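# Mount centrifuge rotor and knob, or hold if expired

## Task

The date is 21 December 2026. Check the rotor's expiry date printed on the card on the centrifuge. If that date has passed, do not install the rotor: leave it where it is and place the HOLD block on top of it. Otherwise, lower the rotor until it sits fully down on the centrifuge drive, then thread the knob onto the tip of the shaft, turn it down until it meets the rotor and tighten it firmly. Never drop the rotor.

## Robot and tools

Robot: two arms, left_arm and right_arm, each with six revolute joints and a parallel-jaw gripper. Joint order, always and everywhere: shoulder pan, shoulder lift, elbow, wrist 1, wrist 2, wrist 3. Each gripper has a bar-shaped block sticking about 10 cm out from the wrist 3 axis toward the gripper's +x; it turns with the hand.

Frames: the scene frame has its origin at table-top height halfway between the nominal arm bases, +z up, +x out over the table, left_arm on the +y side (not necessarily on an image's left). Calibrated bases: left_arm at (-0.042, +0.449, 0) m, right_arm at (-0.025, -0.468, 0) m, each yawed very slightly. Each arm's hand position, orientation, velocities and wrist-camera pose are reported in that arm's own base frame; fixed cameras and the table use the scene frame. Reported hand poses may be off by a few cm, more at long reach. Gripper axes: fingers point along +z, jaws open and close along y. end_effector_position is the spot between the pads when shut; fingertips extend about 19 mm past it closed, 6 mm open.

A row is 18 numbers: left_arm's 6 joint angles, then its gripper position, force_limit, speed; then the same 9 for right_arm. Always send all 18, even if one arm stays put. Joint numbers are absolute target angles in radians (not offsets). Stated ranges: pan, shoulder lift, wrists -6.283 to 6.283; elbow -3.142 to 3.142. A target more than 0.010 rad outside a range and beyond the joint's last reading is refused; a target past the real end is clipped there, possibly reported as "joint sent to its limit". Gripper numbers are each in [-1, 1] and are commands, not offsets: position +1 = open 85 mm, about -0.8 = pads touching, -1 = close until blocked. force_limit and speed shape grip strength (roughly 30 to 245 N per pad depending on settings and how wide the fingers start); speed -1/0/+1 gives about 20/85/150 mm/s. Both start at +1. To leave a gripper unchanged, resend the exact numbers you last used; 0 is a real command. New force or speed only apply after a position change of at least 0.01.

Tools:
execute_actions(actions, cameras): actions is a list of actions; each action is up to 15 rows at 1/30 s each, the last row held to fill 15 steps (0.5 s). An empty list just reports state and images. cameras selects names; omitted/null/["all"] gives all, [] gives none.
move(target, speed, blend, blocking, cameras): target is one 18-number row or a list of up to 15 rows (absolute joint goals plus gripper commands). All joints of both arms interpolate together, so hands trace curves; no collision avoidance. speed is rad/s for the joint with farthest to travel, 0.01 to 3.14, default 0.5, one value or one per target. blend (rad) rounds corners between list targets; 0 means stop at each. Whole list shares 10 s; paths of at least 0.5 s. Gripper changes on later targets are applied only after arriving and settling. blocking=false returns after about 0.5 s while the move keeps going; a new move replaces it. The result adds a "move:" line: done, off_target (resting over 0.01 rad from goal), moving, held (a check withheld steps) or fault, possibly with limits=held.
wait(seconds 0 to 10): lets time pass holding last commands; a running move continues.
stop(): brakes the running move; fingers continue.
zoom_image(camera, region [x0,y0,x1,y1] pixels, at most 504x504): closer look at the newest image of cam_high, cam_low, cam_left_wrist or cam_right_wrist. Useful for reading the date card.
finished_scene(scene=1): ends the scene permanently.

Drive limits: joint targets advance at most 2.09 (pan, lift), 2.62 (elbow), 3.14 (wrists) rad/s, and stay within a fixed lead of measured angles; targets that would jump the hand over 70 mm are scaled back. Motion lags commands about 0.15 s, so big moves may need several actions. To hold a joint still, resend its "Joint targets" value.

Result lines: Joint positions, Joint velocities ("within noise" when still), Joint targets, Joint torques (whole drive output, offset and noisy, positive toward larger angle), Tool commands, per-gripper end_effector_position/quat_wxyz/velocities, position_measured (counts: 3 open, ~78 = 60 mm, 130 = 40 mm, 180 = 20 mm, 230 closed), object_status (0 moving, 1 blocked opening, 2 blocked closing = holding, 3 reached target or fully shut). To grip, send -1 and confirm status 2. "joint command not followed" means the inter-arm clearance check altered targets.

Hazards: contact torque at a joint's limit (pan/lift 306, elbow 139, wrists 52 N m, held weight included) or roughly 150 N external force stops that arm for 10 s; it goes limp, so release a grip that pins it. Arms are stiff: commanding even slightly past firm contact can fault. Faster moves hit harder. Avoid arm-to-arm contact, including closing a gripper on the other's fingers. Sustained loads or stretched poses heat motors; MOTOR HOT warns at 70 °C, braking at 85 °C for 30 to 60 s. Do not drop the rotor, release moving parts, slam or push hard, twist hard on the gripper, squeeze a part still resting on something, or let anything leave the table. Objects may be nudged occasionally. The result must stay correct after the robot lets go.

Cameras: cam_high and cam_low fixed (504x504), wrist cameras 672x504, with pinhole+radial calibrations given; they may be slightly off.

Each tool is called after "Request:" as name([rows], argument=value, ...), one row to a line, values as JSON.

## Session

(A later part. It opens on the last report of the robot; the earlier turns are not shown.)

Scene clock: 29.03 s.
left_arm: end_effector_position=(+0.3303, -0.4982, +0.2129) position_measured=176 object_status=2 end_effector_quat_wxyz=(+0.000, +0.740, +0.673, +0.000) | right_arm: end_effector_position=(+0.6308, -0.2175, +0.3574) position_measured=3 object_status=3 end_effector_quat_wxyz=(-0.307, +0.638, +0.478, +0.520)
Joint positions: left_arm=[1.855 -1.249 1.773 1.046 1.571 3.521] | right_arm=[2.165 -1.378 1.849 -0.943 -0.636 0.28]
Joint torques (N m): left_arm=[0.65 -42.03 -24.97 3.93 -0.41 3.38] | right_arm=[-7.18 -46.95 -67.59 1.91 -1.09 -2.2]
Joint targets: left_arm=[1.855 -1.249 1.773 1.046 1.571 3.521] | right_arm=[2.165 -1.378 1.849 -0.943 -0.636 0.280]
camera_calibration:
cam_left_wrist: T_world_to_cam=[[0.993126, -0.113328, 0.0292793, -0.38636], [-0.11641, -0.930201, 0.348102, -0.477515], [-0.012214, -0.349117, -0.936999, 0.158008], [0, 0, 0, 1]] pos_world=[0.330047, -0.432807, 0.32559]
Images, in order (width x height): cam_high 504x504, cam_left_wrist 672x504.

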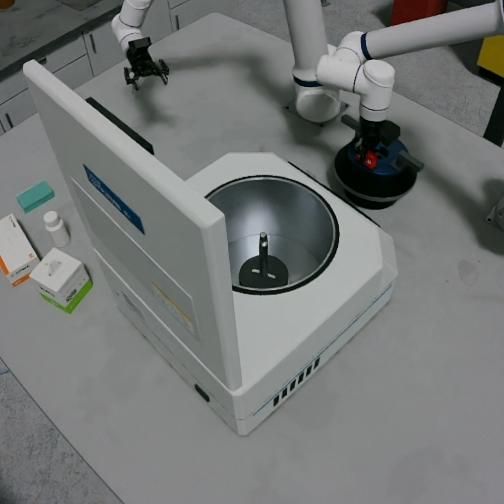

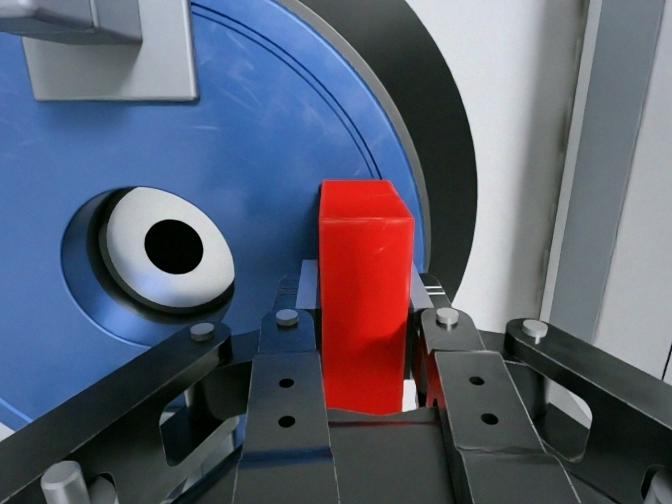

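Request:
move(target=[1.8377,-1.2583,1.7824,1.0467,1.5708,3.5040,-1,-0.7,-0.8,2.165,-1.378,1.849,-0.943,-0.636,0.28,1,1,1], speed=0.1, cameras=["cam_left_wrist"])

Request:
execute_actions([
  [[1.8377,-1.2574,1.7832,1.0450,1.5708,3.5040,-1,-0.7,-0.8,2.165,-1.378,1.849,-0.943,-0.636,0.28,1,1,1],[1.8377,-1.2566,1.7841,1.0433,1.5708,3.5040,-1,-0.7,-0.8,2.165,-1.378,1.849,-0.943,-0.636,0.28,1,1,1]],
], cameras=[])

Request:
execute_actions([
  [[1.8377,-1.2557,1.7849,1.0416,1.5708,3.5040,-1,-0.7,-0.8,2.165,-1.378,1.849,-0.943,-0.636,0.28,1,1,1],[1.8377,-1.2549,1.7858,1.0399,1.5708,3.5040,-1,-0.7,-0.8,2.165,-1.378,1.849,-0.943,-0.636,0.28,1,1,1]],
], cameras=["cam_left_wrist","cam_high"])

Request:
zoom_image(camera="cam_high", region=[345, 130, 405, 180])

Scene clock: 30.27 s.
left_arm: end_effector_position=(+0.3205, -0.4986, +0.2148) position_measured=176 object_status=2 end_effector_quat_wxyz=(+0.000, +0.740, +0.673, +0.000) | right_arm: end_effector_position=(+0.6308, -0.2175, +0.3574) position_measured=3 object_status=3 end_effector_quat_wxyz=(-0.307, +0.638, +0.478, +0.520)
Joint positions: left_arm=[1.838 -1.258 1.782 1.047 1.571 3.504] | right_arm=[2.165 -1.378 1.849 -0.943 -0.636 0.28]
Joint torques (N m): left_arm=[-14.11 -72.35 -26.25 7.03 -0.68 -2.79] | right_arm=[-7.4 -46.95 -68.03 1.91 -1.06 -2.18]
Joint targets: left_arm=[1.838 -1.258 1.782 1.047 1.571 3.504] | right_arm=[2.165 -1.378 1.849 -0.943 -0.636 0.280]
move: done
camera_calibration:
cam_left_wrist: T_world_to_cam=[[0.993126, -0.113334, 0.0292691, -0.376731], [-0.116414, -0.930233, 0.348015, -0.479708], [-0.0122149, -0.34903, -0.937032, 0.159672], [0, 0, 0, 1]] pos_world=[0.320247, -0.433206, 0.32759]
Images, in order (width x height): cam_left_wrist 672x504.

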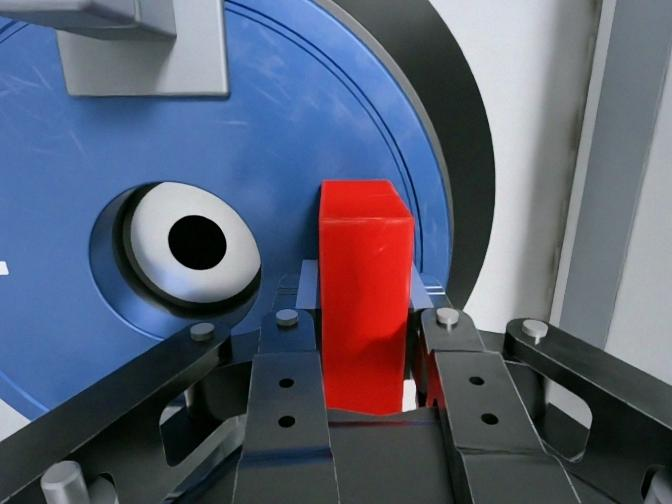

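Scene clock: 30.97 s.
left_arm: end_effector_position=(+0.3203, -0.4986, +0.2128) position_measured=176 object_status=2 end_effector_quat_wxyz=(+0.000, +0.740, +0.673, +0.000) | right_arm: end_effector_position=(+0.6308, -0.2175, +0.3574) position_measured=3 object_status=3 end_effector_quat_wxyz=(-0.307, +0.638, +0.478, +0.520)
Joint positions: left_arm=[1.838 -1.257 1.784 1.043 1.571 3.504] | right_arm=[2.165 -1.378 1.849 -0.943 -0.636 0.28]
Joint torques (N m): left_arm=[-13.84 -42.29 -25.96 3.75 -0.26 -3.26] | right_arm=[-8.12 -46.51 -67.76 2.01 -1.04 -2.03]
Joint targets: left_arm=[1.838 -1.257 1.784 1.043 1.571 3.504] | right_arm=[2.165 -1.378 1.849 -0.943 -0.636 0.280]
No camera images: "cameras" was empty.

Scene clock: 31.67 s.
left_arm: end_effector_position=(+0.3204, -0.4986, +0.2108) position_measured=176 object_status=2 end_effector_quat_wxyz=(+0.000, +0.740, +0.673, +0.000) | right_arm: end_effector_position=(+0.6308, -0.2175, +0.3574) position_measured=3 object_status=3 end_effector_quat_wxyz=(-0.307, +0.638, +0.478, +0.520)
Joint positions: left_arm=[1.838 -1.255 1.786 1.04 1.571 3.504] | right_arm=[2.165 -1.378 1.849 -0.943 -0.636 0.28]
Joint torques (N m): left_arm=[-10.06 -41.61 -25.2 3.37 -0.18 -3.02] | right_arm=[-7.11 -46.92 -67.57 1.91 -1.27 -2.26]
Joint targets: left_arm=[1.838 -1.255 1.786 1.040 1.571 3.504] | right_arm=[2.165 -1.378 1.849 -0.943 -0.636 0.280]
camera_calibration:
cam_left_wrist: T_world_to_cam=[[0.993124, -0.113369, 0.0291761, -0.376499], [-0.116414, -0.930229, 0.348026, -0.478329], [-0.0123149, -0.349029, -0.937031, 0.155955], [0, 0, 0, 1]] pos_world=[0.320147, -0.433206, 0.32359]
Images, in order (width x height): cam_high 504x504, cam_left_wrist 672x504.

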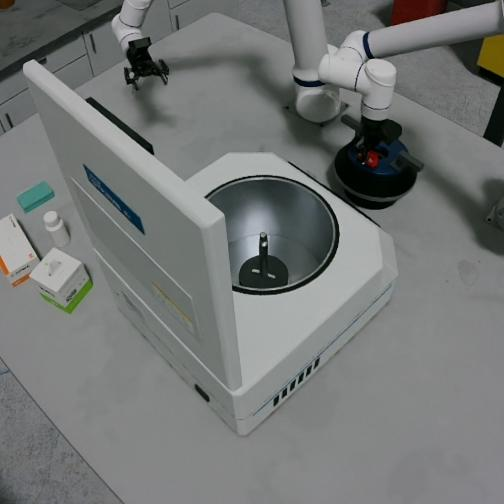

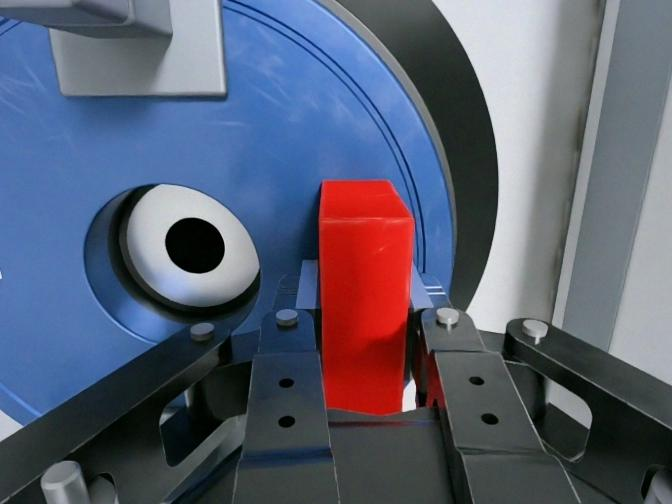

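Scaled by 8.400.

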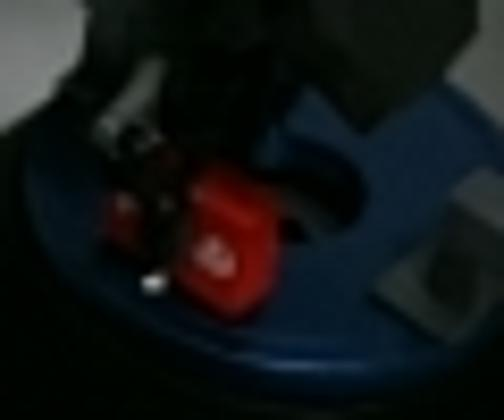

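Request:
execute_actions([
  [[1.8377,-1.2540,1.7866,1.0382,1.5708,3.5040,-1,-0.7,-0.8,2.165,-1.378,1.849,-0.943,-0.636,0.28,1,1,1],[1.8377,-1.2531,1.7874,1.0365,1.5708,3.5040,-1,-0.7,-0.8,2.165,-1.378,1.849,-0.943,-0.636,0.28,1,1,1]],
], cameras=[])

Request:
execute_actions([
  [[1.8377,-1.2523,1.7883,1.0348,1.5708,3.5040,-1,-0.7,-0.8,2.165,-1.378,1.849,-0.943,-0.636,0.28,1,1,1]],
], cameras=["cam_left_wrist"])

Request:
zoom_image(camera="cam_left_wrist", region=[250, 150, 450, 290])

Scene clock: 32.57 s.
left_arm: end_effector_position=(+0.3204, -0.4987, +0.2088) position_measured=176 object_status=2 end_effector_quat_wxyz=(+0.000, +0.740, +0.673, +0.000) | right_arm: end_effector_position=(+0.6308, -0.2175, +0.3574) position_measured=3 object_status=3 end_effector_quat_wxyz=(-0.307, +0.638, +0.478, +0.520)
Joint positions: left_arm=[1.838 -1.253 1.787 1.037 1.571 3.504] | right_arm=[2.165 -1.378 1.849 -0.943 -0.636 0.28]
Joint torques (N m): left_arm=[-13.09 -34.37 -18.94 0.33 -0.11 -2.84] | right_arm=[-7.9 -46.15 -67.81 1.99 -1.15 -2.14]
Joint targets: left_arm=[1.838 -1.253 1.787 1.036 1.571 3.504] | right_arm=[2.165 -1.378 1.849 -0.943 -0.636 0.280]
No camera images: "cameras" was empty.

Scene clock: 33.27 s.
left_arm: end_effector_position=(+0.3204, -0.4987, +0.2078) position_measured=176 object_status=2 end_effector_quat_wxyz=(+0.000, +0.740, +0.673, +0.000) | right_arm: end_effector_position=(+0.6308, -0.2175, +0.3574) position_measured=3 object_status=3 end_effector_quat_wxyz=(-0.307, +0.638, +0.478, +0.520)
Joint positions: left_arm=[1.838 -1.252 1.788 1.035 1.571 3.504] | right_arm=[2.165 -1.378 1.849 -0.943 -0.636 0.28]
Joint torques (N m): left_arm=[-11.06 -9.22 -7 -8.85 -0.04 -2.85] | right_arm=[-7.1 -46.45 -67.83 1.96 -1.2 -2.28]
Joint targets: left_arm=[1.838 -1.252 1.788 1.035 1.571 3.504] | right_arm=[2.165 -1.378 1.849 -0.943 -0.636 0.280]
camera_calibration:
cam_left_wrist: T_world_to_cam=[[0.993126, -0.113334, 0.0292691, -0.376438], [-0.116414, -0.930233, 0.348015, -0.477376], [-0.0122149, -0.34903, -0.937032, 0.153077], [0, 0, 0, 1]] pos_world=[0.320147, -0.433306, 0.32059]
Images, in order (width x height): cam_left_wrist 672x504.

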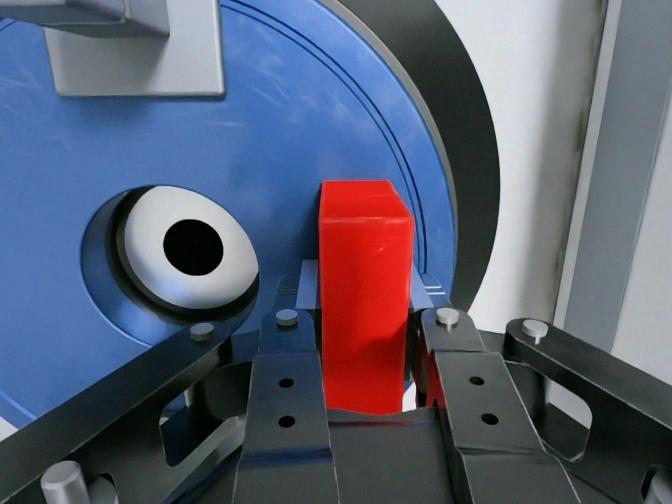

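Scaled by 2.520.

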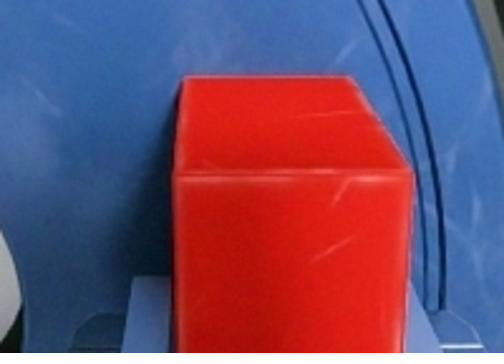

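Request:
move(target=[1.8377,-1.2533,1.7873,1.0368,1.5708,3.5040,-1,-0.7,-0.8,2.165,-1.378,1.849,-0.943,-0.636,0.28,1,1,1], speed=0.05, cameras=[])

Request:
move(target=[1.8377,-1.2533,1.7873,1.0368,1.5708,3.5040,0.15,-0.7,-1,2.165,-1.378,1.849,-0.943,-0.636,0.28,1,1,1], speed=0.05, cameras=["cam_left_wrist","cam_high"])

Scene clock: 34.20 s.
left_arm: end_effector_position=(+0.3204, -0.4986, +0.2088) position_measured=176 object_status=2 end_effector_quat_wxyz=(+0.000, +0.740, +0.673, +0.000) | right_arm: end_effector_position=(+0.6308, -0.2175, +0.3574) position_measured=3 object_status=3 end_effector_quat_wxyz=(-0.307, +0.638, +0.478, +0.520)
Joint positions: left_arm=[1.838 -1.253 1.787 1.037 1.571 3.504] | right_arm=[2.165 -1.378 1.849 -0.943 -0.636 0.28]
Joint torques (N m): left_arm=[-8.46 -67.67 -36.05 4.9 -0.13 -3.06] | right_arm=[-7.56 -46.41 -67.24 1.84 -1.1 -2.04]
Joint targets: left_arm=[1.838 -1.253 1.787 1.037 1.571 3.504] | right_arm=[2.165 -1.378 1.849 -0.943 -0.636 0.280]
move: done
No camera images: "cameras" was empty.

Scene clock: 35.73 s.
left_arm: end_effector_position=(+0.3204, -0.4987, +0.2090) position_measured=110 object_status=0 end_effector_quat_wxyz=(+0.000, +0.740, +0.673, +0.000) | right_arm: end_effector_position=(+0.6308, -0.2175, +0.3574) position_measured=3 object_status=3 end_effector_quat_wxyz=(-0.307, +0.638, +0.478, +0.520)
Joint positions: left_arm=[1.838 -1.253 1.787 1.037 1.571 3.504] | right_arm=[2.165 -1.378 1.849 -0.943 -0.636 0.28]
Joint torques (N m): left_arm=[-11.08 -73.81 -38.11 6.16 -0.1 -2.65] | right_arm=[-7.94 -46.22 -68.12 1.92 -1.01 -2.43]
Joint targets: left_arm=[1.838 -1.253 1.787 1.037 1.571 3.504] | right_arm=[2.165 -1.378 1.849 -0.943 -0.636 0.280]
move: done
camera_calibration:
cam_left_wrist: T_world_to_cam=[[0.993124, -0.113369, 0.0291761, -0.376458], [-0.116414, -0.930229, 0.348026, -0.477796], [-0.0123149, -0.349029, -0.937031, 0.154233], [0, 0, 0, 1]] pos_world=[0.320147, -0.433306, 0.32179]
Images, in order (width x height): cam_high 504x504, cam_left_wrist 672x504.

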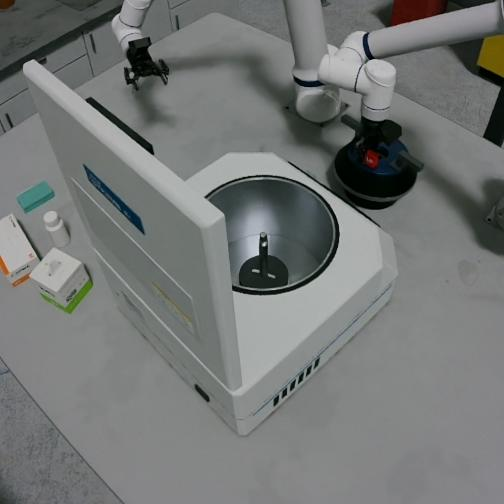

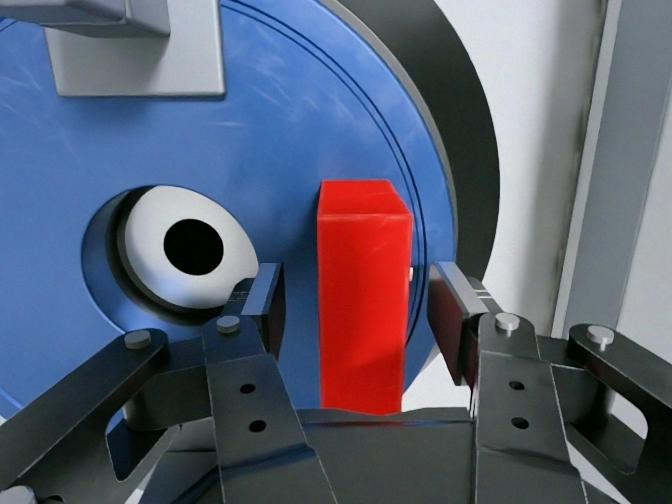

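Request:
move([
  [1.8377,-1.2793,1.7589,1.0912,1.5708,3.5040,0.15,-0.7,-1,2.165,-1.378,1.849,-0.943,-0.636,0.28,1,1,1],
  [1.8377,-1.3674,1.5736,1.3646,1.5708,3.5040,0.15,-0.7,-1,2.165,-1.378,1.849,-0.943,-0.636,0.28,1,1,1],
], speed=[0.08,0.35], blend=[0.03,0])

Scene clock: 37.87 s.
left_arm: end_effector_position=(+0.3203, -0.4983, +0.4006) position_measured=110 object_status=3 end_effector_quat_wxyz=(+0.000, +0.740, +0.673, +0.000) | right_arm: end_effector_position=(+0.6308, -0.2175, +0.3574) position_measured=3 object_status=3 end_effector_quat_wxyz=(-0.307, +0.638, +0.478, +0.520)
Joint positions: left_arm=[1.838 -1.367 1.574 1.364 1.571 3.504] | right_arm=[2.165 -1.378 1.849 -0.943 -0.636 0.28]
Joint torques (N m): left_arm=[-8.71 -68.53 -45.04 7.09 -0.45 -2.75] | right_arm=[-6.54 -46.48 -67.76 1.88 -0.98 -2.22]
Joint targets: left_arm=[1.838 -1.367 1.574 1.365 1.571 3.504] | right_arm=[2.165 -1.378 1.849 -0.943 -0.636 0.280]
move: done; blend cut to 0.0272 rad at target 1
camera_calibration:
cam_left_wrist: T_world_to_cam=[[0.993124, -0.113375, 0.0291659, -0.3819], [-0.116417, -0.930261, 0.347939, -0.544085], [-0.0123157, -0.348942, -0.937064, 0.333962], [0, 0, 0, 1]] pos_world=[0.320047, -0.432906, 0.51339]
cam_right_wrist: T_world_to_cam=[[0.93419, -0.340068, 0.107901, -0.690262], [-0.123121, -0.59114, -0.797117, 0.247649], [0.334858, 0.731374, -0.594106, 0.284736], [0, 0, 0, 1]] pos_world=[0.579981, -0.296589, 0.441048]

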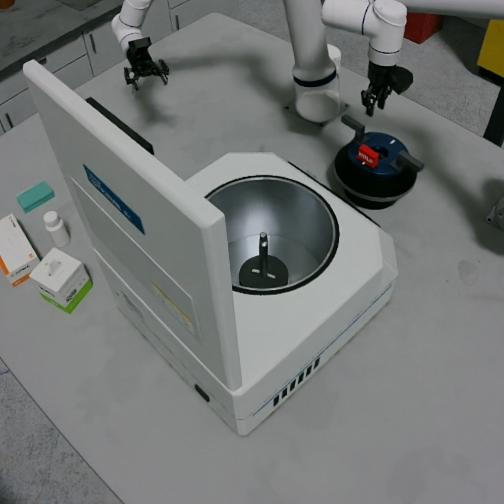

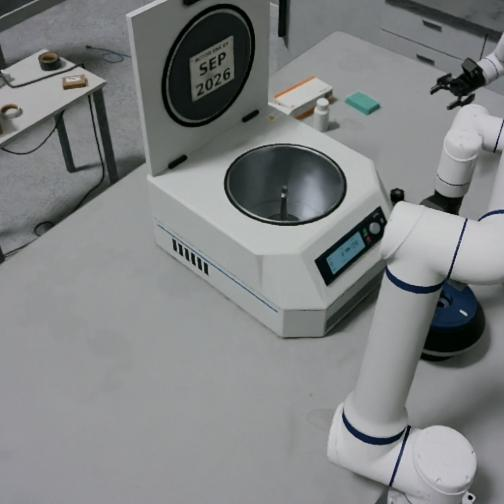

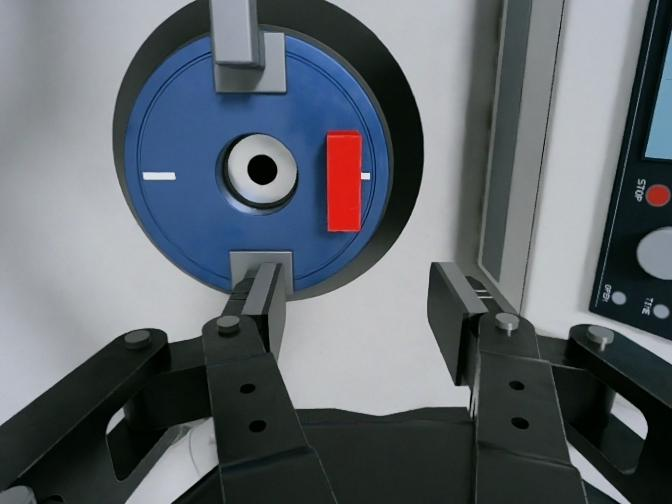

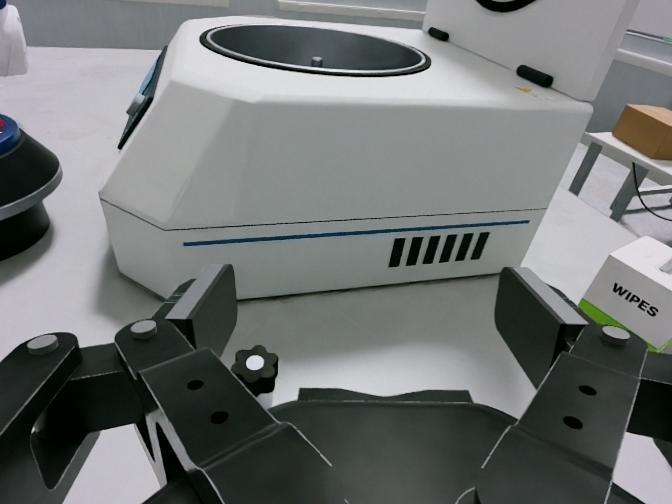

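Request:
finished_scene()

The scene is finished: the task was done.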